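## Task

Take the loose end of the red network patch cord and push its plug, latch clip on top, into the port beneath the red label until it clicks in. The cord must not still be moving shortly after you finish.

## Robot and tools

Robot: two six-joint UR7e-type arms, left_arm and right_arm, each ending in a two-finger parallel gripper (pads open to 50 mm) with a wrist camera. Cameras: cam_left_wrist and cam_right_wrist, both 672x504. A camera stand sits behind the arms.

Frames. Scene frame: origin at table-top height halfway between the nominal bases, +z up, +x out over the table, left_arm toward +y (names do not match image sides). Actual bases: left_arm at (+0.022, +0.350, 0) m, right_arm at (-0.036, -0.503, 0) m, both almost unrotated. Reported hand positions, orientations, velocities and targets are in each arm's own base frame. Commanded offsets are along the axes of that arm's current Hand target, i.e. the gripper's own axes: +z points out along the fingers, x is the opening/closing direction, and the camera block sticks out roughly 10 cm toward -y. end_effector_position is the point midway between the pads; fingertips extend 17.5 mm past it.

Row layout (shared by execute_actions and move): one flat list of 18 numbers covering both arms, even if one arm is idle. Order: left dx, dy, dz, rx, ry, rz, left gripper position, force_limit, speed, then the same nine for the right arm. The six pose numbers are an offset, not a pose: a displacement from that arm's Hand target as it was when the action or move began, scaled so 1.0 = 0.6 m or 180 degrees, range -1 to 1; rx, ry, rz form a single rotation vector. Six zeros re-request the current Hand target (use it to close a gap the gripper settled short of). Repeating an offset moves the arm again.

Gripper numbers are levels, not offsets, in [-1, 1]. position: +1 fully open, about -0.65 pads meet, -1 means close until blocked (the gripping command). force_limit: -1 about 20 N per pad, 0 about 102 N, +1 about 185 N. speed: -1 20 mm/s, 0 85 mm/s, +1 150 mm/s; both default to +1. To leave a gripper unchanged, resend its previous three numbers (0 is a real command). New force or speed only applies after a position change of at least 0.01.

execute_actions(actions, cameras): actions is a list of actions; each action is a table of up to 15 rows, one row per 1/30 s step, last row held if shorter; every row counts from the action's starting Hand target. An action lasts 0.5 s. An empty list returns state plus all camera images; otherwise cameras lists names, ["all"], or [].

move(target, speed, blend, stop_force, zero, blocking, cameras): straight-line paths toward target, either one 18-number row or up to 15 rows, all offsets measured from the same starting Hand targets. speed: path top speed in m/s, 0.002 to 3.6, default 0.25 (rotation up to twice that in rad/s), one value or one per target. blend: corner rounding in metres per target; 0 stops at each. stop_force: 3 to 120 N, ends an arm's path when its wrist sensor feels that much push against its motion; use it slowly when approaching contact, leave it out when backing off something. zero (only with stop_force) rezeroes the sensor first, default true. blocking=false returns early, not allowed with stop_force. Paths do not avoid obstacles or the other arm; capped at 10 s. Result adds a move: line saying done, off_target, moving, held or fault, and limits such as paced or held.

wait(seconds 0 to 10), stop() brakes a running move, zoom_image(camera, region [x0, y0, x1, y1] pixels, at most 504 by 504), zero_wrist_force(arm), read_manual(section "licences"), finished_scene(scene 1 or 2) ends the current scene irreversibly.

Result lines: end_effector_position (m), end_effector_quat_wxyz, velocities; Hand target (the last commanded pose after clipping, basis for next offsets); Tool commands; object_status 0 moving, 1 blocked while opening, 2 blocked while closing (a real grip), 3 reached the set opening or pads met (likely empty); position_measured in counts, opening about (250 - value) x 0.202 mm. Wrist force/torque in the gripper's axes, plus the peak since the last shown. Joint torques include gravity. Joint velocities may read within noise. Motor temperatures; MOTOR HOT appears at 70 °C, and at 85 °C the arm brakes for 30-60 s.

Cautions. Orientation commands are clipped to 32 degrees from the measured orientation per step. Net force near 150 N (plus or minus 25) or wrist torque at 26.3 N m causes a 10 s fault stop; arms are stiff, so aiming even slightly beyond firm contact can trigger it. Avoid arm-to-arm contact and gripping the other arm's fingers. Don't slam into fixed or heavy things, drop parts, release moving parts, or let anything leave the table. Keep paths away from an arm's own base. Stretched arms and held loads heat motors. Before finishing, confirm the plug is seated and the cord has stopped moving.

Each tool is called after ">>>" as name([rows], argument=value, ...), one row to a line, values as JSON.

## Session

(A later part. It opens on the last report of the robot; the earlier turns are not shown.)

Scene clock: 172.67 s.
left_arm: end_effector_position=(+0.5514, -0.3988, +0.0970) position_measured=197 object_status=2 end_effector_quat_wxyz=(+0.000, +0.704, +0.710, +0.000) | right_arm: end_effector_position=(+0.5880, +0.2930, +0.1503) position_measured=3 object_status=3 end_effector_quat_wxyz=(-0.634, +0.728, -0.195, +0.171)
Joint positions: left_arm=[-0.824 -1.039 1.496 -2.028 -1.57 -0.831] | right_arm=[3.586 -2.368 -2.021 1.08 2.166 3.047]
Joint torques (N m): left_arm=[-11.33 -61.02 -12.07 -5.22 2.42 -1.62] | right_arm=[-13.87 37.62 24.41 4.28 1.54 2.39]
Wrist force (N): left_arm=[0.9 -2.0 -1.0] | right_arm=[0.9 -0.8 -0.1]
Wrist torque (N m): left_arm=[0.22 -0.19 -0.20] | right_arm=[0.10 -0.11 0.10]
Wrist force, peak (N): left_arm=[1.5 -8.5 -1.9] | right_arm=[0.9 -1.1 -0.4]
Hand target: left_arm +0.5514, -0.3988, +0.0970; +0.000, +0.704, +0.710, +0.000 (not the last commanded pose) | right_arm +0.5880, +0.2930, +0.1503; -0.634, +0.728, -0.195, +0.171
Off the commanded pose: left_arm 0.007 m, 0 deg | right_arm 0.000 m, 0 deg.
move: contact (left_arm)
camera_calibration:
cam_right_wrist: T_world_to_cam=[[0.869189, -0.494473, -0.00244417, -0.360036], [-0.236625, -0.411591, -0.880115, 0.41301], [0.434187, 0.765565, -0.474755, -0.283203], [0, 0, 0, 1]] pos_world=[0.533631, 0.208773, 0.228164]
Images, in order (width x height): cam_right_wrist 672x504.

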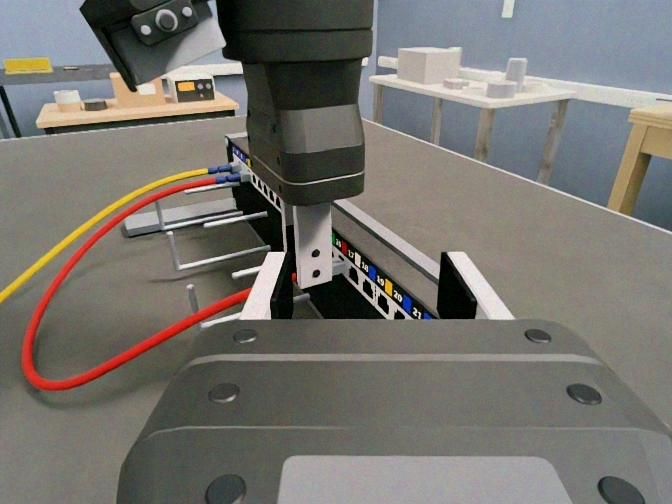

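>>> move([
  [0,-0.004,0,0,0,0,-1,-0.2,-0.8,0,0,0,0,0,0,1,1,1],
  [0.0015,-0.004,0.0011,0,0,0,-1,-0.2,-0.8,0,0,0,0,0,0,1,1,1],
], speed=0.02)

>>> move(target=[0,0.015,0,0,0,0,-1,-0.2,-0.8,0,0,0,0,0,0,1,1,1], speed=0.008, stop_force=5, cameras=["cam_right_wrist"])

>>> zoom_image(camera="cam_right_wrist", region=[310, 235, 370, 285])

Scene clock: 179.77 s.
left_arm: end_effector_position=(+0.5490, -0.3981, +0.0964) position_measured=197 object_status=2 end_effector_quat_wxyz=(+0.000, +0.705, +0.710, +0.000) | right_arm: end_effector_position=(+0.5880, +0.2930, +0.1503) position_measured=3 object_status=3 end_effector_quat_wxyz=(-0.634, +0.728, -0.195, +0.171)
Joint positions: left_arm=[-0.825 -1.044 1.505 -2.032 -1.57 -0.833] | right_arm=[3.586 -2.368 -2.021 1.08 2.166 3.047]
Joint torques (N m): left_arm=[12.11 -60.59 -10.67 -5.16 1.93 1.38] | right_arm=[-12.74 37.13 23.93 4.2 1.53 2.44]
Wrist force (N): left_arm=[0.5 1.5 -0.8] | right_arm=[0.9 -0.8 -0.3]
Wrist torque (N m): left_arm=[0.35 -0.17 -0.14] | right_arm=[0.10 -0.11 0.11]
Wrist force, peak (N): left_arm=[1.2 -1.9 -1.6] | right_arm=[1.0 -1.0 -0.3]
Hand target: left_arm +0.5490, -0.3979, +0.0964; +0.000, +0.704, +0.710, +0.000 | right_arm +0.5880, +0.2930, +0.1503; -0.634, +0.728, -0.195, +0.171
Off the commanded pose: left_arm 0.000 m, 0 deg | right_arm 0.000 m, 0 deg.
move: done

Scene clock: 181.27 s.
left_arm: end_effector_position=(+0.5517, -0.3979, +0.0964) position_measured=197 object_status=2 end_effector_quat_wxyz=(+0.000, +0.704, +0.710, +0.000) | right_arm: end_effector_position=(+0.5880, +0.2930, +0.1503) position_measured=3 object_status=3 end_effector_quat_wxyz=(-0.634, +0.728, -0.195, +0.171)
Joint positions: left_arm=[-0.822 -1.039 1.497 -2.03 -1.57 -0.83] | right_arm=[3.586 -2.368 -2.021 1.08 2.166 3.047]
Joint torques (N m): left_arm=[-10.22 -60.27 -9.65 -4.69 1.92 -1.55] | right_arm=[-12.65 37.53 23.98 4.28 1.55 2.36]
Wrist force (N): left_arm=[-1.3 -1.4 -2.3] | right_arm=[0.8 -0.8 -0.1]
Wrist torque (N m): left_arm=[0.24 -0.29 -0.17] | right_arm=[0.10 -0.10 0.10]
Wrist force, peak (N): left_arm=[-0.4 -9.4 -3.1] | right_arm=[1.1 -0.9 -0.3]
Hand target: left_arm +0.5517, -0.3979, +0.0964; +0.000, +0.704, +0.710, +0.000 (not the last commanded pose) | right_arm +0.5880, +0.2930, +0.1503; -0.634, +0.728, -0.195, +0.171
Off the commanded pose: left_arm 0.006 m, 0 deg | right_arm 0.000 m, 0 deg.
move: contact (left_arm)
camera_calibration:
cam_right_wrist: T_world_to_cam=[[0.869189, -0.494473, -0.00244417, -0.360036], [-0.236625, -0.411591, -0.880115, 0.41301], [0.434187, 0.765565, -0.474755, -0.283203], [0, 0, 0, 1]] pos_world=[0.533631, 0.208773, 0.228164]
Images, in order (width x height): cam_right_wrist 672x504.

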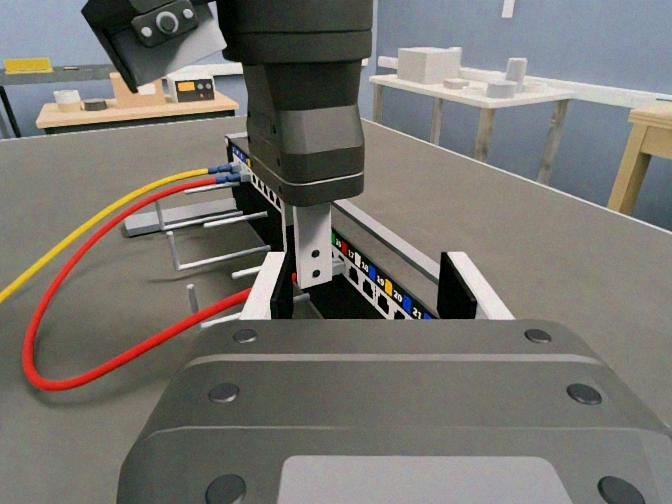

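Scaled by 8.400 from the camera's 672x504 image, which has a finer 960x720 frame.

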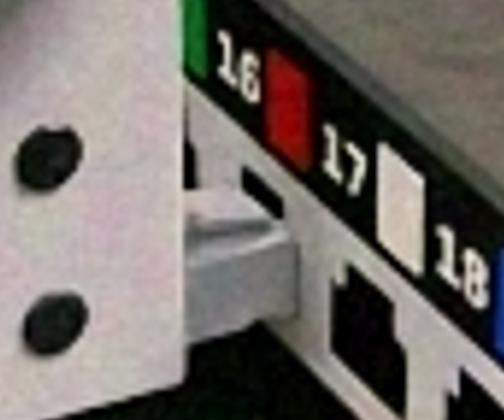

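>>> move([
  [0,-0.003,0,0,0,0,-1,-0.2,-0.8,0,0,0,0,0,0,1,1,1],
  [-0.0004,-0.003,-0.0009,0,0,0,-1,-0.2,-0.8,0,0,0,0,0,0,1,1,1],
], speed=0.02)

>>> move(target=[0,0.015,0,0,0,0,-1,-0.2,-0.8,0,0,0,0,0,0,1,1,1], speed=0.008, stop_force=5)

Scene clock: 186.07 s.
left_arm: end_effector_position=(+0.5498, -0.3981, +0.0967) position_measured=197 object_status=2 end_effector_quat_wxyz=(+0.000, +0.704, +0.710, +0.000) | right_arm: end_effector_position=(+0.5880, +0.2930, +0.1503) position_measured=3 object_status=3 end_effector_quat_wxyz=(-0.634, +0.728, -0.195, +0.171)
Joint positions: left_arm=[-0.825 -1.043 1.502 -2.03 -1.57 -0.832] | right_arm=[3.586 -2.368 -2.021 1.08 2.166 3.047]
Joint torques (N m): left_arm=[-12.73 -59.24 -38.41 -0.37 2.03 -1.59] | right_arm=[-12.66 38.22 24.39 4.19 1.64 2.33]
Wrist force (N): left_arm=[0.8 1.7 -1.0] | right_arm=[0.9 -0.9 0.0]
Wrist torque (N m): left_arm=[0.38 -0.23 -0.10] | right_arm=[0.09 -0.12 0.11]
Wrist force, peak (N): left_arm=[-1.7 -1.4 -2.7] | right_arm=[1.2 -0.9 -0.3]
Hand target: left_arm +0.5499, -0.3982, +0.0969; +0.000, +0.704, +0.710, +0.000 | right_arm +0.5880, +0.2930, +0.1503; -0.634, +0.728, -0.195, +0.171
Off the commanded pose: left_arm 0.000 m, 0 deg | right_arm 0.000 m, 0 deg.
move: done

Scene clock: 187.43 s.
left_arm: end_effector_position=(+0.5515, -0.3982, +0.0970) position_measured=197 object_status=2 end_effector_quat_wxyz=(+0.000, +0.705, +0.710, +0.000) | right_arm: end_effector_position=(+0.5880, +0.2930, +0.1503) position_measured=3 object_status=3 end_effector_quat_wxyz=(-0.634, +0.728, -0.195, +0.171)
Joint positions: left_arm=[-0.823 -1.04 1.497 -2.028 -1.57 -0.83] | right_arm=[3.586 -2.368 -2.021 1.08 2.166 3.047]
Joint torques (N m): left_arm=[-11.37 -61.63 -11.56 -5.19 1.95 -1.57] | right_arm=[-13.49 37.97 23.38 4.14 1.53 2.37]
Wrist force (N): left_arm=[0.0 -0.7 -0.5] | right_arm=[1.0 -0.8 -0.1]
Wrist torque (N m): left_arm=[0.32 -0.16 -0.19] | right_arm=[0.10 -0.12 0.10]
Wrist force, peak (N): left_arm=[0.0 -9.0 -1.6] | right_arm=[1.1 -1.0 -0.3]
Hand target: left_arm +0.5515, -0.3982, +0.0970; +0.000, +0.705, +0.710, +0.000 (not the last commanded pose) | right_arm +0.5880, +0.2930, +0.1503; -0.634, +0.728, -0.195, +0.171
Off the commanded pose: left_arm 0.007 m, 0 deg | right_arm 0.000 m, 0 deg.
move: contact (left_arm)

>>> execute_actions(actions=[])

>>> zoom_image(camera="cam_right_wrist", region=[325, 240, 365, 280])

>>> zoom_image(camera="cam_left_wrist", region=[310, 230, 410, 320])

Scene clock: 196.20 s.
left_arm: end_effector_position=(+0.5515, -0.3982, +0.0970) position_measured=197 object_status=2 end_effector_quat_wxyz=(+0.000, +0.705, +0.710, +0.000) | right_arm: end_effector_position=(+0.5880, +0.2930, +0.1503) position_measured=3 object_status=3 end_effector_quat_wxyz=(-0.634, +0.728, -0.195, +0.171)
Joint positions: left_arm=[-0.823 -1.04 1.497 -2.028 -1.57 -0.83] | right_arm=[3.586 -2.368 -2.021 1.08 2.166 3.047]
Joint velocities: within noise
Joint torques (N m): left_arm=[-10.23 -61.47 -11.6 -4.53 2.16 -1.54] | right_arm=[-12.79 38.09 23.66 4.2 1.62 2.06]
Motor temperatures (°C): left_arm=[34 44 45 45 42 37] | right_arm=[40 40 33 41 39 38]
Wrist force (N): left_arm=[0.5 -0.9 -0.5] | right_arm=[1.1 -1.1 -0.3]
Wrist torque (N m): left_arm=[0.28 -0.23 -0.18] | right_arm=[0.05 -0.15 0.11]
Wrist force, peak (N): left_arm=[0.5 -0.9 -0.9] | right_arm=[1.1 -1.1 -0.3]
Hand target: left_arm +0.5515, -0.3982, +0.0970; +0.000, +0.705, +0.710, +0.000 (not the last commanded pose) | right_arm +0.5880, +0.2930, +0.1503; -0.634, +0.728, -0.195, +0.171
Tool commands: left_gripper/position=-1.0 left_gripper/force_limit=-0.2 left_gripper/speed=-0.8 right_gripper/position=+1.0 right_gripper/force_limit=+1.0 right_gripper/speed=+1.0
Off the commanded pose: left_arm 0.007 m, 0 deg | right_arm 0.000 m, 0 deg.
camera_calibration:
cam_left_wrist: T_world_to_cam=[[-0.00708624, 0.999941, 0.00822958, 0.412151], [0.934689, 0.00369846, 0.355448, -0.537933], [0.355397, 0.0102109, -0.93466, 0.0328729], [0, 0, 0, 1]] pos_world=[0.494037, -0.410473, 0.21854]
cam_right_wrist: T_world_to_cam=[[0.869189, -0.494473, -0.00244417, -0.360036], [-0.236625, -0.411591, -0.880115, 0.41301], [0.434187, 0.765565, -0.474755, -0.283203], [0, 0, 0, 1]] pos_world=[0.533631, 0.208773, 0.228164]

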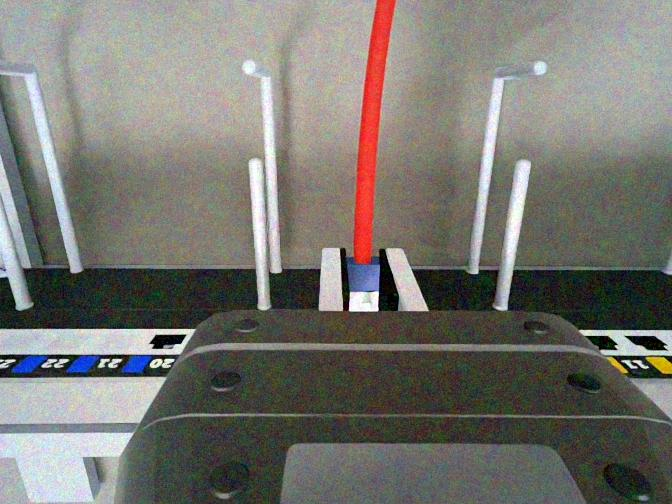

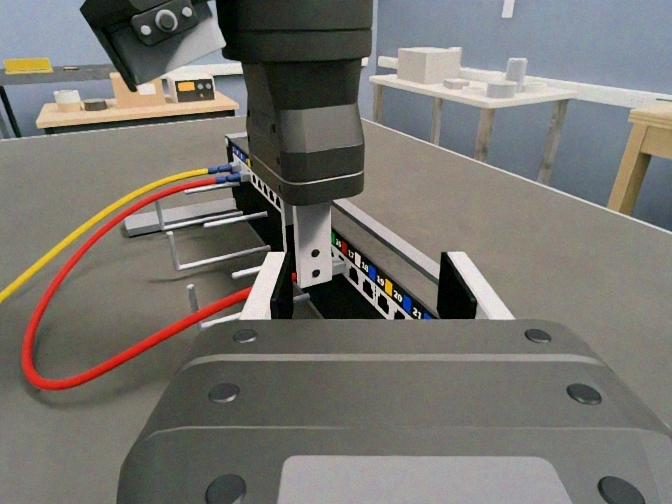

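Scaled by 12.600 from the camera's 672x504 image, which has a finer 960x720 frame.

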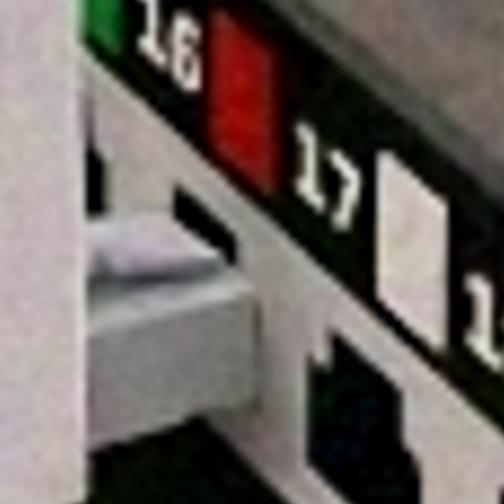

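Scaled by 5.040 from the camera's 672x504 image, which has a finer 960x720 frame.

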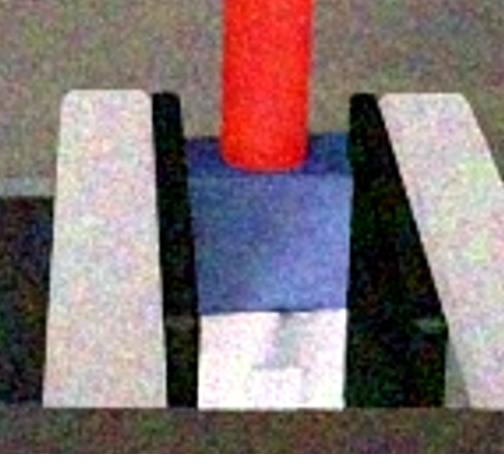

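>>> move([
  [0,-0.002,0,0,0,0,-1,-0.2,-0.8,0,0,0,0,0,0,1,1,1],
  [-0.0002,-0.002,-0.0009,0,0,0,-1,-0.2,-0.8,0,0,0,0,0,0,1,1,1],
], speed=0.02)

>>> move(target=[0,0.015,0,0,0,0,-1,-0.2,-0.8,0,0,0,0,0,0,1,1,1], speed=0.008, stop_force=5)

Scene clock: 207.20 s.
left_arm: end_effector_position=(+0.5502, -0.3983, +0.0973) position_measured=197 object_status=2 end_effector_quat_wxyz=(+0.000, +0.705, +0.710, +0.000) | right_arm: end_effector_position=(+0.5880, +0.2930, +0.1503) position_measured=3 object_status=3 end_effector_quat_wxyz=(-0.634, +0.728, -0.195, +0.171)
Joint positions: left_arm=[-0.824 -1.042 1.5 -2.029 -1.57 -0.832] | right_arm=[3.586 -2.368 -2.021 1.08 2.166 3.047]
Joint torques (N m): left_arm=[-11.82 -61.88 -38.55 -0.67 1.99 -1.65] | right_arm=[-12.75 38.72 24.32 4.18 1.35 2.14]
Wrist force (N): left_arm=[0.5 1.4 -0.9] | right_arm=[0.8 -0.9 -0.3]
Wrist torque (N m): left_arm=[0.33 -0.16 -0.11] | right_arm=[0.09 -0.10 0.11]
Wrist force, peak (N): left_arm=[0.8 1.8 -1.0] | right_arm=[1.1 -1.1 -0.3]
Hand target: left_arm +0.5503, -0.3984, +0.0975; +0.000, +0.705, +0.710, +0.000 | right_arm +0.5880, +0.2930, +0.1503; -0.634, +0.728, -0.195, +0.171
Off the commanded pose: left_arm 0.000 m, 0 deg | right_arm 0.000 m, 0 deg.
move: done

Scene clock: 208.53 s.
left_arm: end_effector_position=(+0.5514, -0.3985, +0.0976) position_measured=197 object_status=2 end_effector_quat_wxyz=(+0.000, +0.705, +0.710, +0.000) | right_arm: end_effector_position=(+0.5880, +0.2930, +0.1503) position_measured=3 object_status=3 end_effector_quat_wxyz=(-0.634, +0.728, -0.195, +0.171)
Joint positions: left_arm=[-0.823 -1.041 1.496 -2.027 -1.57 -0.83] | right_arm=[3.586 -2.368 -2.021 1.08 2.166 3.047]
Joint torques (N m): left_arm=[-9.45 -61.12 -11.37 -5.2 1.94 -1.57] | right_arm=[-12.65 37.93 23.7 4.24 1.45 2.13]
Wrist force (N): left_arm=[-0.4 -3.2 -1.2] | right_arm=[0.9 -0.9 -0.2]
Wrist torque (N m): left_arm=[0.21 -0.22 -0.16] | right_arm=[0.09 -0.12 0.11]
Wrist force, peak (N): left_arm=[-0.7 -10.8 -1.6] | right_arm=[1.0 -1.0 -0.3]
Hand target: left_arm +0.5514, -0.3985, +0.0976; +0.000, +0.705, +0.710, +0.000 (not the last commanded pose) | right_arm +0.5880, +0.2930, +0.1503; -0.634, +0.728, -0.195, +0.171
Off the commanded pose: left_arm 0.008 m, 0 deg | right_arm 0.000 m, 0 deg.
move: contact (left_arm)

>>> move([
  [0,-0.002,0,0,0,0,-1,-0.2,-0.8,0,0,0,0,0,0,1,1,1],
  [0.0002,-0.002,0.0023,0,0,0,-1,-0.2,-0.8,0,0,0,0,0,0,1,1,1],
], speed=0.02)

>>> move(target=[0,0.015,0,0,0,0,-1,-0.2,-0.8,0,0,0,0,0,0,1,1,1], speed=0.008, stop_force=5)

Scene clock: 214.57 s.
left_arm: end_effector_position=(+0.5502, -0.3984, +0.0964) position_measured=197 object_status=2 end_effector_quat_wxyz=(+0.000, +0.705, +0.710, +0.000) | right_arm: end_effector_position=(+0.5880, +0.2930, +0.1503) position_measured=3 object_status=3 end_effector_quat_wxyz=(-0.634, +0.728, -0.195, +0.171)
Joint positions: left_arm=[-0.824 -1.042 1.501 -2.031 -1.57 -0.832] | right_arm=[3.586 -2.368 -2.021 1.08 2.166 3.047]
Joint torques (N m): left_arm=[-6.47 -44.17 -9.01 -5.08 2.1 -0.67] | right_arm=[-13.52 39.2 24.02 4.08 1.52 2.22]
Wrist force (N): left_arm=[0.5 1.5 -0.8] | right_arm=[0.9 -1.0 -0.2]
Wrist torque (N m): left_arm=[0.35 -0.17 -0.11] | right_arm=[0.07 -0.12 0.11]
Wrist force, peak (N): left_arm=[-0.4 -3.5 -1.6] | right_arm=[1.2 -0.9 -0.2]
Hand target: left_arm +0.5502, -0.3984, +0.0963; +0.000, +0.705, +0.710, +0.000 | right_arm +0.5880, +0.2930, +0.1503; -0.634, +0.728, -0.195, +0.171
Off the commanded pose: left_arm 0.000 m, 0 deg | right_arm 0.000 m, 0 deg.
move: done

Scene clock: 215.93 s.
left_arm: end_effector_position=(+0.5516, -0.3984, +0.0962) position_measured=197 object_status=2 end_effector_quat_wxyz=(+0.000, +0.705, +0.710, +0.000) | right_arm: end_effector_position=(+0.5880, +0.2930, +0.1503) position_measured=3 object_status=3 end_effector_quat_wxyz=(-0.634, +0.728, -0.195, +0.171)
Joint positions: left_arm=[-0.823 -1.039 1.497 -2.03 -1.57 -0.83] | right_arm=[3.586 -2.368 -2.021 1.08 2.166 3.047]
Joint torques (N m): left_arm=[-9.75 -59.68 -9.1 -4.46 2.08 -1.67] | right_arm=[-12.49 38.12 24.12 3.99 1.52 2.01]
Wrist force (N): left_arm=[-1.0 -2.3 -3.6] | right_arm=[1.0 -0.8 -0.3]
Wrist torque (N m): left_arm=[0.19 -0.24 -0.18] | right_arm=[0.10 -0.13 0.11]
Wrist force, peak (N): left_arm=[-0.2 -10.8 -4.8] | right_arm=[0.9 -1.1 -0.2]
Hand target: left_arm +0.5516, -0.3984, +0.0962; +0.000, +0.705, +0.710, +0.000 (not the last commanded pose) | right_arm +0.5880, +0.2930, +0.1503; -0.634, +0.728, -0.195, +0.171
Off the commanded pose: left_arm 0.008 m, 0 deg | right_arm 0.000 m, 0 deg.
move: contact (left_arm)

>>> move([
  [0,-0.002,0,0,0,0,-1,-0.2,-0.8,0,0,0,0,0,0,1,1,1],
  [0.0003,-0.002,-0.0037,0,0,0,-1,-0.2,-0.8,0,0,0,0,0,0,1,1,1],
], speed=0.02)

>>> move(target=[0,0.015,0,0,0,0,-1,-0.2,-0.8,0,0,0,0,0,0,1,1,1], speed=0.008, stop_force=5, cameras=["cam_right_wrist"])

>>> zoom_image(camera="cam_right_wrist", region=[325, 240, 365, 280])

Scene clock: 225.27 s.
left_arm: end_effector_position=(+0.5504, -0.3983, +0.0984) position_measured=197 object_status=2 end_effector_quat_wxyz=(+0.000, +0.705, +0.710, +0.000) | right_arm: end_effector_position=(+0.5880, +0.2930, +0.1503) position_measured=3 object_status=3 end_effector_quat_wxyz=(-0.634, +0.728, -0.195, +0.171)
Joint positions: left_arm=[-0.824 -1.043 1.498 -2.027 -1.57 -0.831] | right_arm=[3.586 -2.368 -2.021 1.08 2.166 3.047]
Joint torques (N m): left_arm=[-0.64 -62.23 -36.18 -0.24 2.02 0.91] | right_arm=[-12.74 38.78 23.71 3.99 1.49 2]
Wrist force (N): left_arm=[0.6 1.7 -0.9] | right_arm=[0.8 -0.9 -0.1]
Wrist torque (N m): left_arm=[0.38 -0.20 -0.11] | right_arm=[0.08 -0.09 0.10]
Wrist force, peak (N): left_arm=[-1.1 -2.1 -3.9] | right_arm=[1.1 -1.0 -0.2]
Hand target: left_arm +0.5504, -0.3982, +0.0984; +0.000, +0.705, +0.710, +0.000 | right_arm +0.5880, +0.2930, +0.1503; -0.634, +0.728, -0.195, +0.171
Off the commanded pose: left_arm 0.000 m, 0 deg | right_arm 0.000 m, 0 deg.
move: done

Scene clock: 226.57 s.
left_arm: end_effector_position=(+0.5513, -0.3983, +0.0986) position_measured=197 object_status=2 end_effector_quat_wxyz=(+0.001, +0.705, +0.710, +0.000) | right_arm: end_effector_position=(+0.5880, +0.2930, +0.1503) position_measured=3 object_status=3 end_effector_quat_wxyz=(-0.634, +0.728, -0.195, +0.171)
Joint positions: left_arm=[-0.823 -1.042 1.496 -2.026 -1.57 -0.83] | right_arm=[3.586 -2.368 -2.021 1.08 2.166 3.047]
Joint torques (N m): left_arm=[-9.39 -61.53 -9.98 -5.04 1.97 -1.69] | right_arm=[-12.42 38.71 24.08 4.04 1.44 2.15]
Wrist force (N): left_arm=[-0.8 -2.9 -1.6] | right_arm=[0.8 -0.9 -0.1]
Wrist torque (N m): left_arm=[0.22 -0.23 -0.19] | right_arm=[0.09 -0.10 0.11]
Wrist force, peak (N): left_arm=[-0.6 -10.3 -2.6] | right_arm=[1.0 -1.0 -0.3]
Hand target: left_arm +0.5513, -0.3983, +0.0986; +0.001, +0.705, +0.710, +0.000 (not the last commanded pose) | right_arm +0.5880, +0.2930, +0.1503; -0.634, +0.728, -0.195, +0.171
Off the commanded pose: left_arm 0.008 m, 0 deg | right_arm 0.000 m, 0 deg.
move: contact (left_arm)
camera_calibration:
cam_right_wrist: T_world_to_cam=[[0.869189, -0.494473, -0.00244417, -0.360036], [-0.236625, -0.411591, -0.880115, 0.41301], [0.434187, 0.765565, -0.474755, -0.283203], [0, 0, 0, 1]] pos_world=[0.533631, 0.208773, 0.228164]
Images, in order (width x height): cam_right_wrist 672x504.

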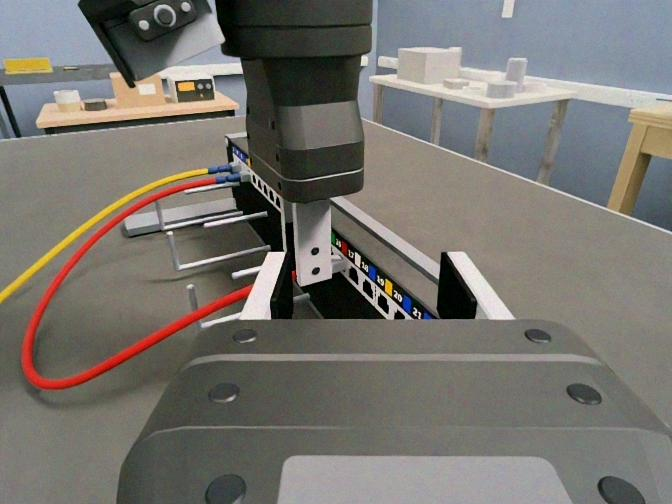

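Scaled by 12.600 from the camera's 672x504 image, which has a finer 960x720 frame.

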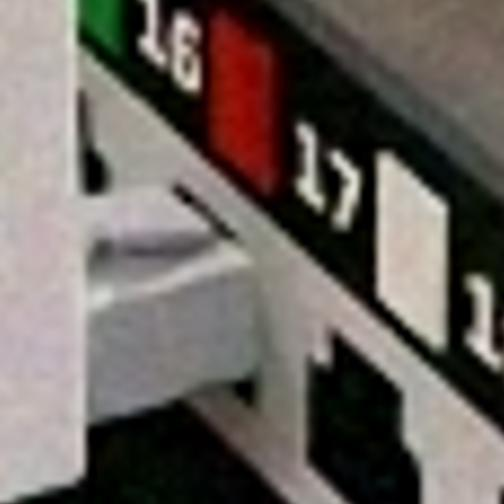

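>>> move([
  [0,-0.002,0,0,0,0,-1,-0.2,-0.8,0,0,0,0,0,0,1,1,1],
  [-0.0003,-0.002,0.0024,0.0083,0,0,-1,-0.2,-0.8,0,0,0,0,0,0,1,1,1],
], speed=0.02)

>>> move(target=[0,0.015,0,0,0,0,-1,-0.2,-0.8,0,0,0,0,0,0,1,1,1], speed=0.006, stop_force=12, cameras=["cam_right_wrist"])

>>> zoom_image(camera="cam_right_wrist", region=[325, 240, 365, 280])

Scene clock: 249.80 s.
left_arm: end_effector_position=(+0.5501, -0.3985, +0.0971) position_measured=197 object_status=2 end_effector_quat_wxyz=(-0.009, +0.705, +0.709, -0.009) | right_arm: end_effector_position=(+0.5880, +0.2930, +0.1503) position_measured=3 object_status=3 end_effector_quat_wxyz=(-0.634, +0.728, -0.195, +0.171)
Joint positions: left_arm=[-0.817 -1.032 1.479 -2.001 -1.589 -0.824] | right_arm=[3.586 -2.368 -2.021 1.08 2.166 3.047]
Joint torques (N m): left_arm=[11.04 -45.81 -37.76 -0.54 -1.77 1.55] | right_arm=[-12.53 39.07 23.44 4.08 1.48 1.99]
Wrist force (N): left_arm=[0.5 1.6 -1.0] | right_arm=[0.9 -0.9 -0.2]
Wrist torque (N m): left_arm=[0.36 -0.19 -0.21] | right_arm=[0.08 -0.11 0.11]
Wrist force, peak (N): left_arm=[-0.9 -3.2 -1.8] | right_arm=[1.0 -1.0 -0.2]
Hand target: left_arm +0.5501, -0.3985, +0.0971; -0.009, +0.705, +0.709, -0.009 | right_arm +0.5880, +0.2930, +0.1503; -0.634, +0.728, -0.195, +0.171
Off the commanded pose: left_arm 0.000 m, 0 deg | right_arm 0.000 m, 0 deg.
move: done

Scene clock: 251.40 s.
left_arm: end_effector_position=(+0.5525, -0.3985, +0.0970) position_measured=197 object_status=2 end_effector_quat_wxyz=(-0.009, +0.705, +0.709, -0.009) | right_arm: end_effector_position=(+0.5880, +0.2930, +0.1503) position_measured=3 object_status=3 end_effector_quat_wxyz=(-0.634, +0.728, -0.195, +0.171)
Joint positions: left_arm=[-0.815 -1.028 1.472 -1.998 -1.589 -0.821] | right_arm=[3.586 -2.368 -2.021 1.08 2.166 3.047]
Joint torques (N m): left_arm=[-8.25 -60.05 -11.67 -5.9 3.83 -1.09] | right_arm=[-12.49 39 23.37 3.98 1.36 2.01]
Wrist force (N): left_arm=[0.1 -10.3 -3.8] | right_arm=[0.9 -0.7 -0.2]
Wrist torque (N m): left_arm=[0.00 -0.16 -0.22] | right_arm=[0.12 -0.12 0.11]
Wrist force, peak (N): left_arm=[1.7 -16.4 -4.3] | right_arm=[1.1 -1.0 -0.2]
Hand target: left_arm +0.5525, -0.3985, +0.0970; -0.009, +0.705, +0.709, -0.009 (not the last commanded pose) | right_arm +0.5880, +0.2930, +0.1503; -0.634, +0.728, -0.195, +0.171
Off the commanded pose: left_arm 0.007 m, 0 deg | right_arm 0.000 m, 0 deg.
move: contact (left_arm)
camera_calibration:
cam_right_wrist: T_world_to_cam=[[0.869189, -0.494473, -0.00244417, -0.360036], [-0.236625, -0.411591, -0.880115, 0.41301], [0.434187, 0.765565, -0.474755, -0.283203], [0, 0, 0, 1]] pos_world=[0.533631, 0.208773, 0.228164]
Images, in order (width x height): cam_right_wrist 672x504.

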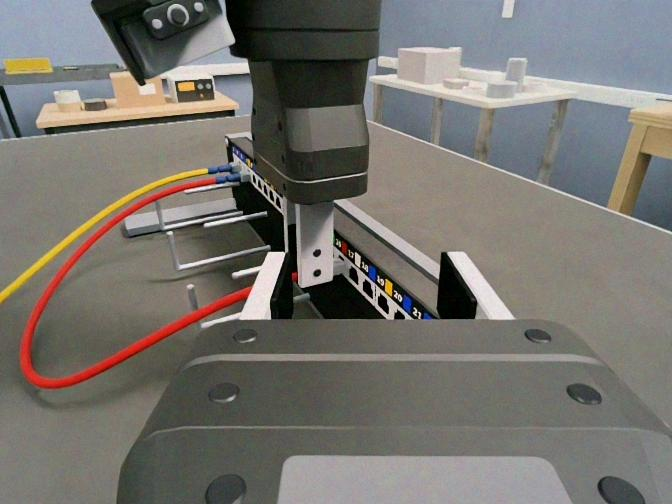

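Scaled by 12.600 from the camera's 672x504 image, which has a finer 960x720 frame.

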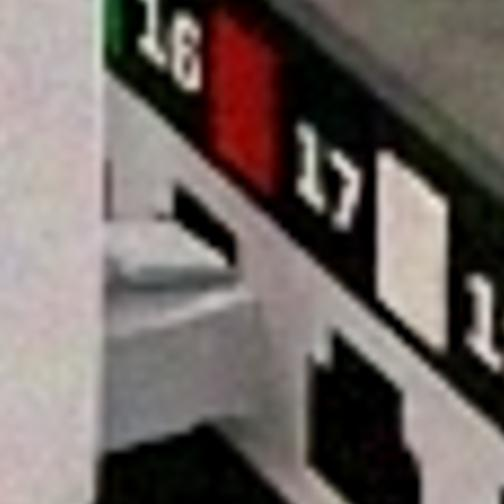

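>>> move([
  [0,-0.003,0,0,0,0,-1,-0.2,-0.8,0,0,0,0,0,0,1,1,1],
  [-0.0002,-0.003,-0.0013,0,0,0,-1,-0.2,-0.8,0,0,0,0,0,0,1,1,1],
], speed=0.02)

>>> move(target=[0,0.015,0,0,0,0,-1,-0.2,-0.8,0,0,0,0,0,0,1,1,1], speed=0.006, stop_force=8, cameras=["cam_right_wrist"])

>>> zoom_image(camera="cam_right_wrist", region=[325, 240, 365, 280])

Scene clock: 256.77 s.
left_arm: end_effector_position=(+0.5506, -0.3985, +0.0976) position_measured=197 object_status=2 end_effector_quat_wxyz=(-0.009, +0.705, +0.709, -0.009) | right_arm: end_effector_position=(+0.5880, +0.2930, +0.1503) position_measured=3 object_status=3 end_effector_quat_wxyz=(-0.634, +0.728, -0.195, +0.171)
Joint positions: left_arm=[-0.817 -1.032 1.477 -1.999 -1.589 -0.823] | right_arm=[3.586 -2.368 -2.021 1.08 2.166 3.047]
Joint torques (N m): left_arm=[-11.42 -61.41 -38.17 0.01 -1.06 -1.62] | right_arm=[-12.55 39.78 23.3 4.05 1.41 1.84]
Wrist force (N): left_arm=[0.4 1.6 -1.2] | right_arm=[0.8 -1.0 -0.2]
Wrist torque (N m): left_arm=[0.37 -0.16 -0.10] | right_arm=[0.07 -0.10 0.10]
Wrist force, peak (N): left_arm=[0.2 -10.3 -4.0] | right_arm=[0.9 -1.1 -0.3]
Hand target: left_arm +0.5507, -0.3986, +0.0979; -0.009, +0.705, +0.709, -0.009 | right_arm +0.5880, +0.2930, +0.1503; -0.634, +0.728, -0.195, +0.171
Off the commanded pose: left_arm 0.000 m, 0 deg | right_arm 0.000 m, 0 deg.
move: done

Scene clock: 258.13 s.
left_arm: end_effector_position=(+0.5519, -0.3987, +0.0979) position_measured=197 object_status=2 end_effector_quat_wxyz=(-0.009, +0.705, +0.709, -0.009) | right_arm: end_effector_position=(+0.5880, +0.2930, +0.1503) position_measured=3 object_status=3 end_effector_quat_wxyz=(-0.634, +0.728, -0.195, +0.171)
Joint positions: left_arm=[-0.815 -1.03 1.473 -1.997 -1.589 -0.822] | right_arm=[3.586 -2.368 -2.021 1.08 2.166 3.047]
Joint torques (N m): left_arm=[-8.83 -61.23 -10.53 -5.86 3.31 -1.41] | right_arm=[-12.58 39.48 23.72 3.85 1.39 1.91]
Wrist force (N): left_arm=[0.2 -6.3 -1.8] | right_arm=[0.9 -0.9 -0.2]
Wrist torque (N m): left_arm=[0.13 -0.21 -0.17] | right_arm=[0.08 -0.11 0.11]
Wrist force, peak (N): left_arm=[0.7 -11.6 -1.9] | right_arm=[1.1 -0.9 -0.1]
Hand target: left_arm +0.5519, -0.3987, +0.0979; -0.009, +0.705, +0.709, -0.009 (not the last commanded pose) | right_arm +0.5880, +0.2930, +0.1503; -0.634, +0.728, -0.195, +0.171
Off the commanded pose: left_arm 0.008 m, 0 deg | right_arm 0.000 m, 0 deg.
move: contact (left_arm)
camera_calibration:
cam_right_wrist: T_world_to_cam=[[0.869189, -0.494473, -0.00244417, -0.360036], [-0.236625, -0.411591, -0.880115, 0.41301], [0.434187, 0.765565, -0.474755, -0.283203], [0, 0, 0, 1]] pos_world=[0.533631, 0.208773, 0.228164]
Images, in order (width x height): cam_right_wrist 672x504.

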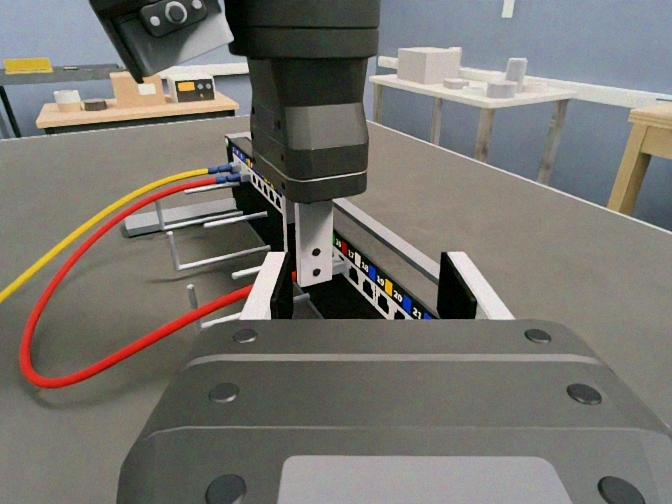

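Scaled by 12.600 from the camera's 672x504 image, which has a finer 960x720 frame.

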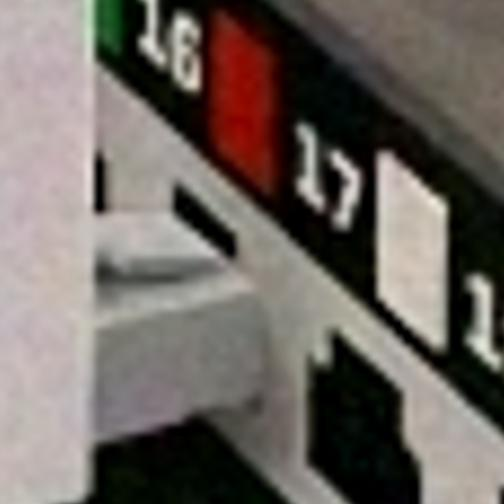

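>>> move([
  [0,-0.002,0,0,0,0,-1,-0.2,-0.8,0,0,0,0,0,0,1,1,1],
  [0.0017,-0.002,0.0011,0,0,0,-1,-0.2,-0.8,0,0,0,0,0,0,1,1,1],
], speed=0.02)

>>> move(target=[0,0.015,0,0,0,0,-1,-0.2,-0.8,0,0,0,0,0,0,1,1,1], speed=0.006, stop_force=8, cameras=["cam_right_wrist"])

>>> zoom_image(camera="cam_right_wrist", region=[325, 240, 365, 280])

Scene clock: 263.83 s.
left_arm: end_effector_position=(+0.5506, -0.3978, +0.0973) position_measured=197 object_status=2 end_effector_quat_wxyz=(-0.009, +0.705, +0.709, -0.009) | right_arm: end_effector_position=(+0.5880, +0.2930, +0.1503) position_measured=3 object_status=3 end_effector_quat_wxyz=(-0.634, +0.728, -0.195, +0.171)
Joint positions: left_arm=[-0.816 -1.032 1.479 -2.001 -1.589 -0.822] | right_arm=[3.586 -2.368 -2.021 1.08 2.166 3.047]
Joint torques (N m): left_arm=[11.3 -59.67 -10.65 -5.28 -0.82 1.52] | right_arm=[-11.58 39.62 23.03 4.03 1.26 1.88]
Wrist force (N): left_arm=[0.9 1.7 -1.1] | right_arm=[1.0 -1.0 -0.3]
Wrist torque (N m): left_arm=[0.38 -0.25 -0.16] | right_arm=[0.08 -0.13 0.10]
Wrist force, peak (N): left_arm=[0.3 -6.7 -1.9] | right_arm=[0.9 -1.0 -0.3]
Hand target: left_arm +0.5507, -0.3977, +0.0973; -0.009, +0.705, +0.709, -0.009 | right_arm +0.5880, +0.2930, +0.1503; -0.634, +0.728, -0.195, +0.171
Off the commanded pose: left_arm 0.000 m, 0 deg | right_arm 0.000 m, 0 deg.
move: done

Scene clock: 265.27 s.
left_arm: end_effector_position=(+0.5522, -0.3977, +0.0972) position_measured=197 object_status=2 end_effector_quat_wxyz=(-0.009, +0.705, +0.709, -0.009) | right_arm: end_effector_position=(+0.5880, +0.2930, +0.1503) position_measured=3 object_status=3 end_effector_quat_wxyz=(-0.634, +0.728, -0.195, +0.171)
Joint positions: left_arm=[-0.814 -1.03 1.475 -1.999 -1.589 -0.821] | right_arm=[3.586 -2.368 -2.021 1.08 2.166 3.047]
Joint torques (N m): left_arm=[-7.3 -60.09 -10.38 -4.91 3.31 -1.45] | right_arm=[-12.58 39.67 22.84 3.92 1.34 1.77]
Wrist force (N): left_arm=[-3.2 -3.2 -1.1] | right_arm=[0.9 -0.9 -0.2]
Wrist torque (N m): left_arm=[0.21 -0.29 -0.12] | right_arm=[0.08 -0.11 0.10]
Wrist force, peak (N): left_arm=[-2.6 -8.2 -1.0] | right_arm=[0.9 -1.1 -0.1]
Hand target: left_arm +0.5522, -0.3977, +0.0972; -0.009, +0.705, +0.709, -0.009 (not the last commanded pose) | right_arm +0.5880, +0.2930, +0.1503; -0.634, +0.728, -0.195, +0.171
Off the commanded pose: left_arm 0.007 m, 0 deg | right_arm 0.000 m, 0 deg.
move: contact (left_arm)
camera_calibration:
cam_right_wrist: T_world_to_cam=[[0.869189, -0.494473, -0.00244417, -0.360036], [-0.236625, -0.411591, -0.880115, 0.41301], [0.434187, 0.765565, -0.474755, -0.283203], [0, 0, 0, 1]] pos_world=[0.533631, 0.208773, 0.228164]
Images, in order (width x height): cam_right_wrist 672x504.

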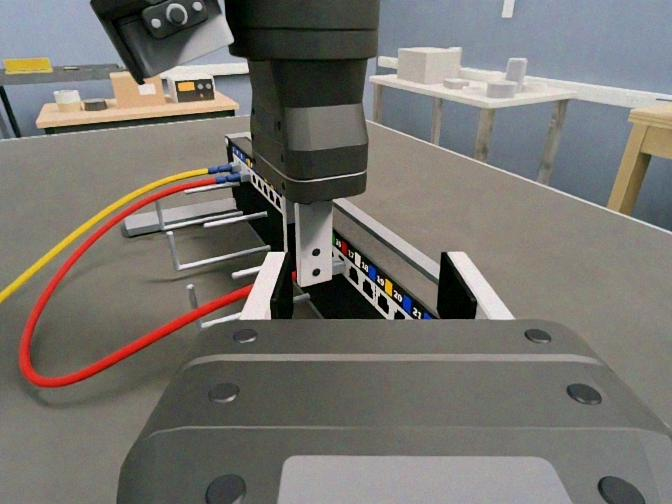

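Scaled by 12.600 from the camera's 672x504 image, which has a finer 960x720 frame.

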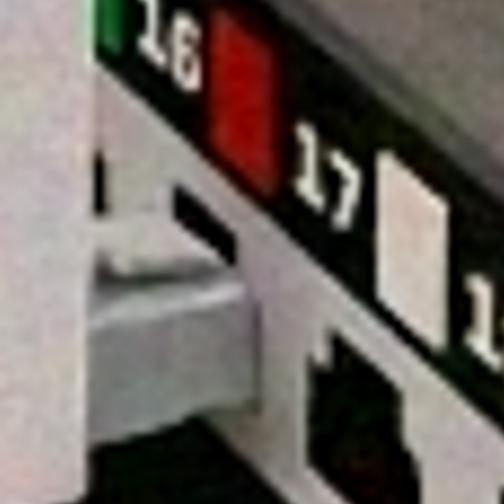

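>>> move([
  [0,-0.002,0,0,0,0,-1,-0.2,-0.8,0,0,0,0,0,0,1,1,1],
  [-0.0008,-0.002,0,0,0,0,-1,-0.2,-0.8,0,0,0,0,0,0,1,1,1],
], speed=0.02)

>>> move(target=[0,0.015,0,0,0,0,-1,-0.2,-0.8,0,0,0,0,0,0,1,1,1], speed=0.006, stop_force=8, cameras=["cam_right_wrist"])

>>> zoom_image(camera="cam_right_wrist", region=[325, 240, 365, 280])

Scene clock: 271.17 s.
left_arm: end_effector_position=(+0.5509, -0.3980, +0.0973) position_measured=197 object_status=2 end_effector_quat_wxyz=(-0.009, +0.705, +0.709, -0.009) | right_arm: end_effector_position=(+0.5880, +0.2930, +0.1503) position_measured=3 object_status=3 end_effector_quat_wxyz=(-0.634, +0.728, -0.195, +0.171)
Joint positions: left_arm=[-0.816 -1.031 1.478 -2 -1.589 -0.822] | right_arm=[3.586 -2.368 -2.021 1.08 2.166 3.047]
Joint torques (N m): left_arm=[-11.95 -42.28 -38.58 -1.86 -0.62 -1.41] | right_arm=[-12.74 39.83 22.68 3.9 1.4 1.74]
Wrist force (N): left_arm=[0.7 1.3 -1.0] | right_arm=[1.0 -0.8 -0.2]
Wrist torque (N m): left_arm=[0.32 -0.21 -0.10] | right_arm=[0.10 -0.12 0.11]
Wrist force, peak (N): left_arm=[-3.3 -3.2 -1.3] | right_arm=[1.0 -0.9 -0.4]
Hand target: left_arm +0.5510, -0.3982, +0.0973; -0.009, +0.705, +0.709, -0.009 | right_arm +0.5880, +0.2930, +0.1503; -0.634, +0.728, -0.195, +0.171
Off the commanded pose: left_arm 0.000 m, 0 deg | right_arm 0.000 m, 0 deg.
move: done

Scene clock: 272.57 s.
left_arm: end_effector_position=(+0.5524, -0.3982, +0.0972) position_measured=197 object_status=2 end_effector_quat_wxyz=(-0.009, +0.705, +0.709, -0.009) | right_arm: end_effector_position=(+0.5880, +0.2930, +0.1503) position_measured=3 object_status=3 end_effector_quat_wxyz=(-0.634, +0.728, -0.195, +0.171)
Joint positions: left_arm=[-0.814 -1.028 1.473 -1.998 -1.589 -0.821] | right_arm=[3.586 -2.368 -2.021 1.08 2.166 3.047]
Joint torques (N m): left_arm=[-9.02 -60.22 -11.34 -5.36 3.49 -1.16] | right_arm=[-12.61 39.89 23.03 3.94 1.37 1.86]
Wrist force (N): left_arm=[-1.0 -5.9 -1.4] | right_arm=[0.8 -0.8 -0.3]
Wrist torque (N m): left_arm=[0.12 -0.20 -0.18] | right_arm=[0.11 -0.10 0.10]
Wrist force, peak (N): left_arm=[0.1 -11.6 -1.9] | right_arm=[1.1 -1.0 -0.2]
Hand target: left_arm +0.5524, -0.3982, +0.0972; -0.009, +0.705, +0.709, -0.009 (not the last commanded pose) | right_arm +0.5880, +0.2930, +0.1503; -0.634, +0.728, -0.195, +0.171
Off the commanded pose: left_arm 0.008 m, 0 deg | right_arm 0.000 m, 0 deg.
move: contact (left_arm)
camera_calibration:
cam_right_wrist: T_world_to_cam=[[0.869189, -0.494473, -0.00244417, -0.360036], [-0.236625, -0.411591, -0.880115, 0.41301], [0.434187, 0.765565, -0.474755, -0.283203], [0, 0, 0, 1]] pos_world=[0.533631, 0.208773, 0.228164]
Images, in order (width x height): cam_right_wrist 672x504.

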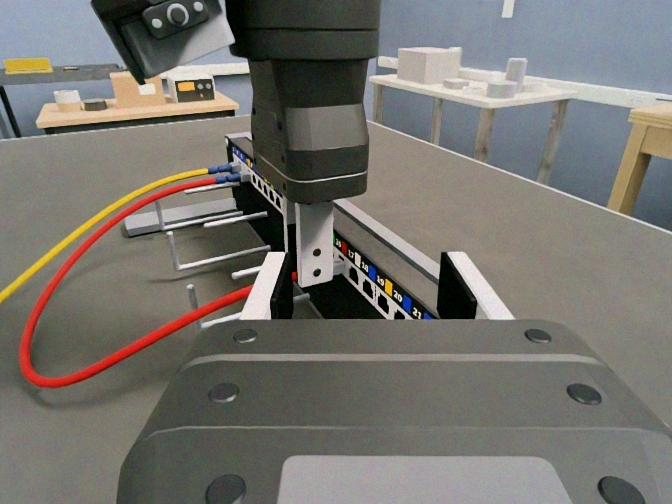

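Scaled by 12.600 from the camera's 672x504 image, which has a finer 960x720 frame.

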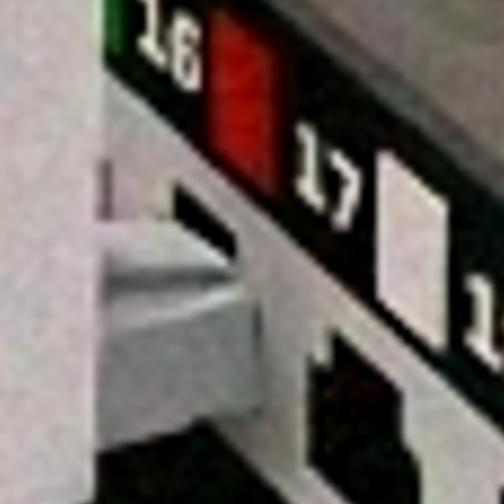

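>>> move([
  [0,-0.002,0,0,0,0,-1,-0.2,-0.8,0,0,0,0,0,0,1,1,1],
  [-0.0003,-0.002,-0.0005,0,0,0,-1,-0.2,-0.8,0,0,0,0,0,0,1,1,1],
], speed=0.02)

>>> move(target=[0,0.015,0,0,0,0,-1,-0.2,-0.8,0,0,0,0,0,0,1,1,1], speed=0.006, stop_force=14)

Scene clock: 279.23 s.
left_arm: end_effector_position=(+0.5512, -0.3983, +0.0974) position_measured=197 object_status=2 end_effector_quat_wxyz=(-0.009, +0.705, +0.709, -0.009) | right_arm: end_effector_position=(+0.5880, +0.2930, +0.1503) position_measured=3 object_status=3 end_effector_quat_wxyz=(-0.634, +0.728, -0.195, +0.171)
Joint positions: left_arm=[-0.816 -1.031 1.476 -1.999 -1.589 -0.822] | right_arm=[3.586 -2.368 -2.021 1.08 2.166 3.047]
Joint torques (N m): left_arm=[-12.05 -61.1 -34.32 -0.38 0.89 -1.77] | right_arm=[-11.77 40.15 23.07 3.95 1.35 1.86]
Wrist force (N): left_arm=[0.6 1.2 -0.9] | right_arm=[1.1 -0.9 -0.2]
Wrist torque (N m): left_arm=[0.30 -0.20 -0.10] | right_arm=[0.08 -0.14 0.11]
Wrist force, peak (N): left_arm=[-0.9 -5.9 -1.6] | right_arm=[1.1 -0.9 -0.2]
Hand target: left_arm +0.5512, -0.3984, +0.0975; -0.009, +0.705, +0.709, -0.009 | right_arm +0.5880, +0.2930, +0.1503; -0.634, +0.728, -0.195, +0.171
Off the commanded pose: left_arm 0.000 m, 0 deg | right_arm 0.000 m, 0 deg.
move: done

Scene clock: 280.60 s.
left_arm: end_effector_position=(+0.5526, -0.3984, +0.0975) position_measured=197 object_status=2 end_effector_quat_wxyz=(-0.009, +0.705, +0.709, -0.009) | right_arm: end_effector_position=(+0.5880, +0.2930, +0.1503) position_measured=3 object_status=3 end_effector_quat_wxyz=(-0.634, +0.728, -0.195, +0.171)
Joint positions: left_arm=[-0.814 -1.028 1.471 -1.997 -1.589 -0.821] | right_arm=[3.586 -2.368 -2.021 1.08 2.166 3.047]
Joint torques (N m): left_arm=[-7.94 -63.65 -13.53 -6.65 4.07 -1.26] | right_arm=[-11.63 40.21 22.91 3.8 1.31 1.75]
Wrist force (N): left_arm=[0.3 -10.6 0.4] | right_arm=[0.9 -0.8 -0.1]
Wrist torque (N m): left_arm=[0.10 -0.15 -0.18] | right_arm=[0.10 -0.12 0.11]
Wrist force, peak (N): left_arm=[1.3 -17.3 0.0] | right_arm=[1.1 -0.9 -0.2]
Hand target: left_arm +0.5526, -0.3984, +0.0975; -0.009, +0.705, +0.709, -0.009 (not the last commanded pose) | right_arm +0.5880, +0.2930, +0.1503; -0.634, +0.728, -0.195, +0.171
Off the commanded pose: left_arm 0.008 m, 0 deg | right_arm 0.000 m, 0 deg.
move: contact (left_arm)

>>> wait(seconds=0.2, cameras=["cam_left_wrist"])

>>> zoom_image(camera="cam_left_wrist", region=[335, 245, 395, 315])

Scene clock: 285.50 s.
left_arm: end_effector_position=(+0.5526, -0.3984, +0.0975) position_measured=197 object_status=2 end_effector_quat_wxyz=(-0.009, +0.705, +0.709, -0.009) | right_arm: end_effector_position=(+0.5880, +0.2930, +0.1503) position_measured=3 object_status=3 end_effector_quat_wxyz=(-0.634, +0.728, -0.195, +0.171)
Joint positions: left_arm=[-0.814 -1.028 1.471 -1.997 -1.589 -0.821] | right_arm=[3.586 -2.368 -2.021 1.08 2.166 3.047]
Joint torques (N m): left_arm=[-8.9 -63.9 -12.96 -3.25 3.37 -1.32] | right_arm=[-12.1 39.9 22.46 3.8 1.25 1.61]
Wrist force (N): left_arm=[0.7 -10.2 0.6] | right_arm=[0.9 -0.9 -0.1]
Wrist torque (N m): left_arm=[0.13 -0.20 -0.19] | right_arm=[0.08 -0.11 0.11]
Wrist force, peak (N): left_arm=[0.6 -10.9 0.6] | right_arm=[1.0 -1.0 -0.2]
Hand target: left_arm +0.5526, -0.3984, +0.0975; -0.009, +0.705, +0.709, -0.009 (not the last commanded pose) | right_arm +0.5880, +0.2930, +0.1503; -0.634, +0.728, -0.195, +0.171
Tool commands: left_gripper/position=-1.0 left_gripper/force_limit=-0.2 left_gripper/speed=-0.8 right_gripper/position=+1.0 right_gripper/force_limit=+1.0 right_gripper/speed=+1.0
Off the commanded pose: left_arm 0.008 m, 0 deg | right_arm 0.000 m, 0 deg.
wait: 0.20 s; at rest from the start
camera_calibration:
cam_left_wrist: T_world_to_cam=[[-0.00600903, 0.999949, 0.00807595, 0.411767], [0.943683, 0.00299895, 0.330837, -0.542016], [0.330796, 0.00960915, -0.943653, 0.0471381], [0, 0, 0, 1]] pos_world=[0.498372, -0.410573, 0.220475]
Images, in order (width x height): cam_left_wrist 672x504.

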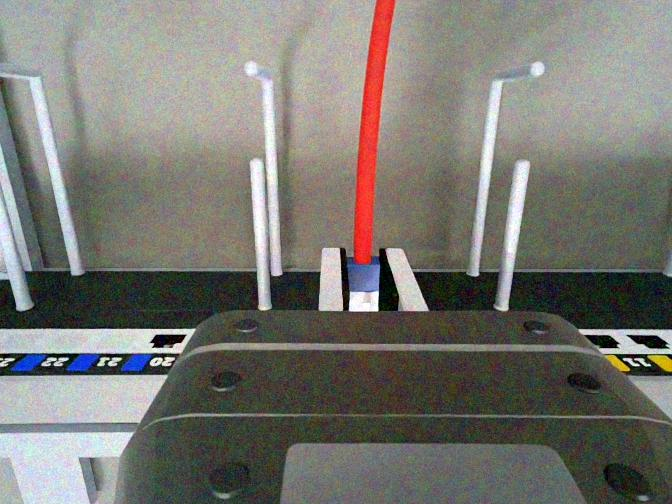

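Scaled by 7.200 from the camera's 672x504 image, which has a finer 960x720 frame.

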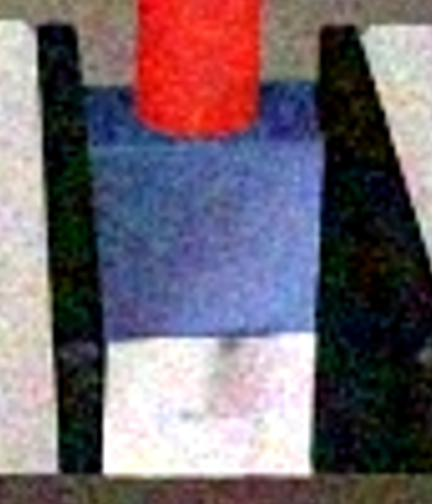

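>>> move([
  [0,-0.0025,0,0,0,0,-1,-0.2,-0.8,0,0,0,0,0,0,1,1,1],
  [0.0009,-0.0025,0.0001,0,0,0.0072,-1,-0.2,-0.8,0,0,0,0,0,0,1,1,1],
], speed=0.02)

>>> move(target=[0,0.015,0,0,0,0,-1,-0.2,-0.8,0,0,0,0,0,0,1,1,1], speed=0.006, stop_force=10)

Scene clock: 293.40 s.
left_arm: end_effector_position=(+0.5511, -0.3979, +0.0975) position_measured=197 object_status=2 end_effector_quat_wxyz=(-0.009, +0.713, +0.701, -0.009) | right_arm: end_effector_position=(+0.5880, +0.2930, +0.1503) position_measured=3 object_status=3 end_effector_quat_wxyz=(-0.634, +0.728, -0.195, +0.171)
Joint positions: left_arm=[-0.815 -1.031 1.477 -1.999 -1.589 -0.799] | right_arm=[3.586 -2.368 -2.021 1.08 2.166 3.047]
Joint torques (N m): left_arm=[10.65 -61.04 -8.99 -5.23 -0.35 1.64] | right_arm=[-11.72 40.19 22.72 3.79 1.39 1.56]
Wrist force (N): left_arm=[0.4 1.4 -0.9] | right_arm=[1.0 -0.8 -0.2]
Wrist torque (N m): left_arm=[0.33 -0.17 -0.20] | right_arm=[0.11 -0.13 0.10]
Wrist force, peak (N): left_arm=[0.7 -10.9 0.4] | right_arm=[1.0 -1.0 -0.5]
Hand target: left_arm +0.5511, -0.3979, +0.0975; -0.009, +0.713, +0.701, -0.009 | right_arm +0.5880, +0.2930, +0.1503; -0.634, +0.728, -0.195, +0.171
Off the commanded pose: left_arm 0.000 m, 0 deg | right_arm 0.000 m, 0 deg.
move: done

Scene clock: 294.83 s.
left_arm: end_effector_position=(+0.5525, -0.3979, +0.0974) position_measured=197 object_status=2 end_effector_quat_wxyz=(-0.009, +0.713, +0.701, -0.009) | right_arm: end_effector_position=(+0.5880, +0.2930, +0.1503) position_measured=3 object_status=3 end_effector_quat_wxyz=(-0.634, +0.728, -0.195, +0.171)
Joint positions: left_arm=[-0.814 -1.029 1.473 -1.998 -1.589 -0.798] | right_arm=[3.586 -2.368 -2.021 1.08 2.166 3.047]
Joint torques (N m): left_arm=[-8.29 -62.72 -13.03 -5.59 3.62 -0.98] | right_arm=[-11.27 40.34 22.59 3.83 1.28 1.58]
Wrist force (N): left_arm=[0.0 -7.8 -0.4] | right_arm=[0.9 -0.8 -0.2]
Wrist torque (N m): left_arm=[0.10 -0.21 -0.18] | right_arm=[0.10 -0.11 0.10]
Wrist force, peak (N): left_arm=[1.5 -13.8 -1.0] | right_arm=[1.0 -1.0 -0.3]
Hand target: left_arm +0.5525, -0.3979, +0.0974; -0.009, +0.713, +0.701, -0.009 (not the last commanded pose) | right_arm +0.5880, +0.2930, +0.1503; -0.634, +0.728, -0.195, +0.171
Off the commanded pose: left_arm 0.008 m, 0 deg | right_arm 0.000 m, 0 deg.
move: contact (left_arm)

>>> move([
  [0,-0.0025,0,0,0,0,-1,-0.2,-0.8,0,0,0,0,0,0,1,1,1],
  [-0.0014,-0.0025,-0.0002,0,0.0111,-0.0035,-1,-0.2,-0.8,0,0,0,0,0,0,1,1,1],
], speed=0.02)

>>> move(target=[0,0.015,0,0,0,0,-1,-0.2,-0.8,0,0,0,0,0,0,1,1,1], speed=0.006, stop_force=9, cameras=["cam_right_wrist"])

>>> zoom_image(camera="cam_right_wrist", region=[325, 240, 365, 280])

Scene clock: 307.93 s.
left_arm: end_effector_position=(+0.5510, -0.3987, +0.0976) position_measured=197 object_status=2 end_effector_quat_wxyz=(-0.021, +0.709, +0.705, +0.003) | right_arm: end_effector_position=(+0.5880, +0.2930, +0.1503) position_measured=3 object_status=3 end_effector_quat_wxyz=(-0.634, +0.728, -0.195, +0.171)
Joint positions: left_arm=[-0.826 -1.021 1.454 -1.961 -1.566 -0.82] | right_arm=[3.586 -2.368 -2.021 1.08 2.166 3.047]
Joint torques (N m): left_arm=[-11.45 -43.55 -37.06 -0.52 2.26 -1.72] | right_arm=[-11.23 40.67 22.68 3.68 1.2 1.38]
Wrist force (N): left_arm=[0.4 1.1 -1.3] | right_arm=[1.0 -0.9 -0.3]
Wrist torque (N m): left_arm=[0.28 -0.17 -0.09] | right_arm=[0.08 -0.14 0.11]
Wrist force, peak (N): left_arm=[0.0 -8.1 -0.8] | right_arm=[1.0 -1.1 -0.3]
Hand target: left_arm +0.5510, -0.3987, +0.0976; -0.021, +0.709, +0.705, +0.003 | right_arm +0.5880, +0.2930, +0.1503; -0.634, +0.728, -0.195, +0.171
Off the commanded pose: left_arm 0.000 m, 0 deg | right_arm 0.000 m, 0 deg.
move: done

Scene clock: 309.43 s.
left_arm: end_effector_position=(+0.5528, -0.3987, +0.0975) position_measured=197 object_status=2 end_effector_quat_wxyz=(-0.021, +0.709, +0.705, +0.003) | right_arm: end_effector_position=(+0.5880, +0.2930, +0.1503) position_measured=3 object_status=3 end_effector_quat_wxyz=(-0.634, +0.728, -0.195, +0.171)
Joint positions: left_arm=[-0.824 -1.018 1.449 -1.959 -1.566 -0.818] | right_arm=[3.586 -2.368 -2.021 1.08 2.166 3.047]
Joint torques (N m): left_arm=[-10.5 -63.03 -13.5 -5.71 2.16 -1.13] | right_arm=[-12.24 41.15 22.47 3.72 1.31 1.51]
Wrist force (N): left_arm=[1.1 -5.0 0.2] | right_arm=[0.9 -0.9 -0.2]
Wrist torque (N m): left_arm=[0.17 -0.23 -0.20] | right_arm=[0.09 -0.12 0.11]
Wrist force, peak (N): left_arm=[2.7 -11.9 -0.4] | right_arm=[1.1 -0.9 -0.1]
Hand target: left_arm +0.5528, -0.3987, +0.0975; -0.021, +0.709, +0.705, +0.003 (not the last commanded pose) | right_arm +0.5880, +0.2930, +0.1503; -0.634, +0.728, -0.195, +0.171
Off the commanded pose: left_arm 0.007 m, 0 deg | right_arm 0.000 m, 0 deg.
move: contact (left_arm)
camera_calibration:
cam_right_wrist: T_world_to_cam=[[0.869189, -0.494473, -0.00244417, -0.360036], [-0.236625, -0.411591, -0.880115, 0.41301], [0.434187, 0.765565, -0.474755, -0.283203], [0, 0, 0, 1]] pos_world=[0.533631, 0.208773, 0.228164]
Images, in order (width x height): cam_right_wrist 672x504.

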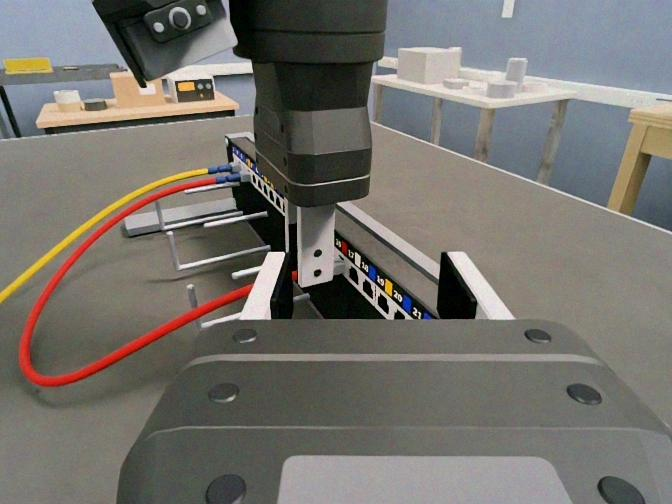

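Scaled by 12.600 from the camera's 672x504 image, which has a finer 960x720 frame.

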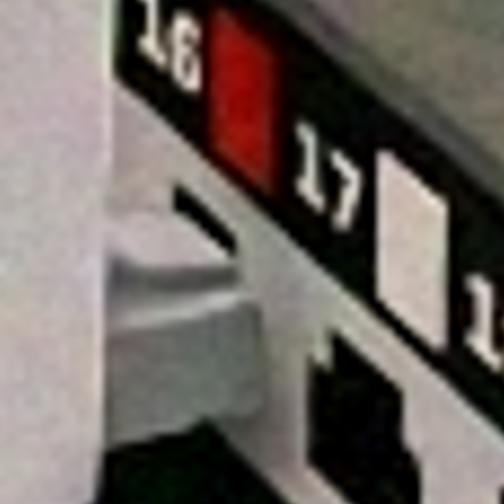

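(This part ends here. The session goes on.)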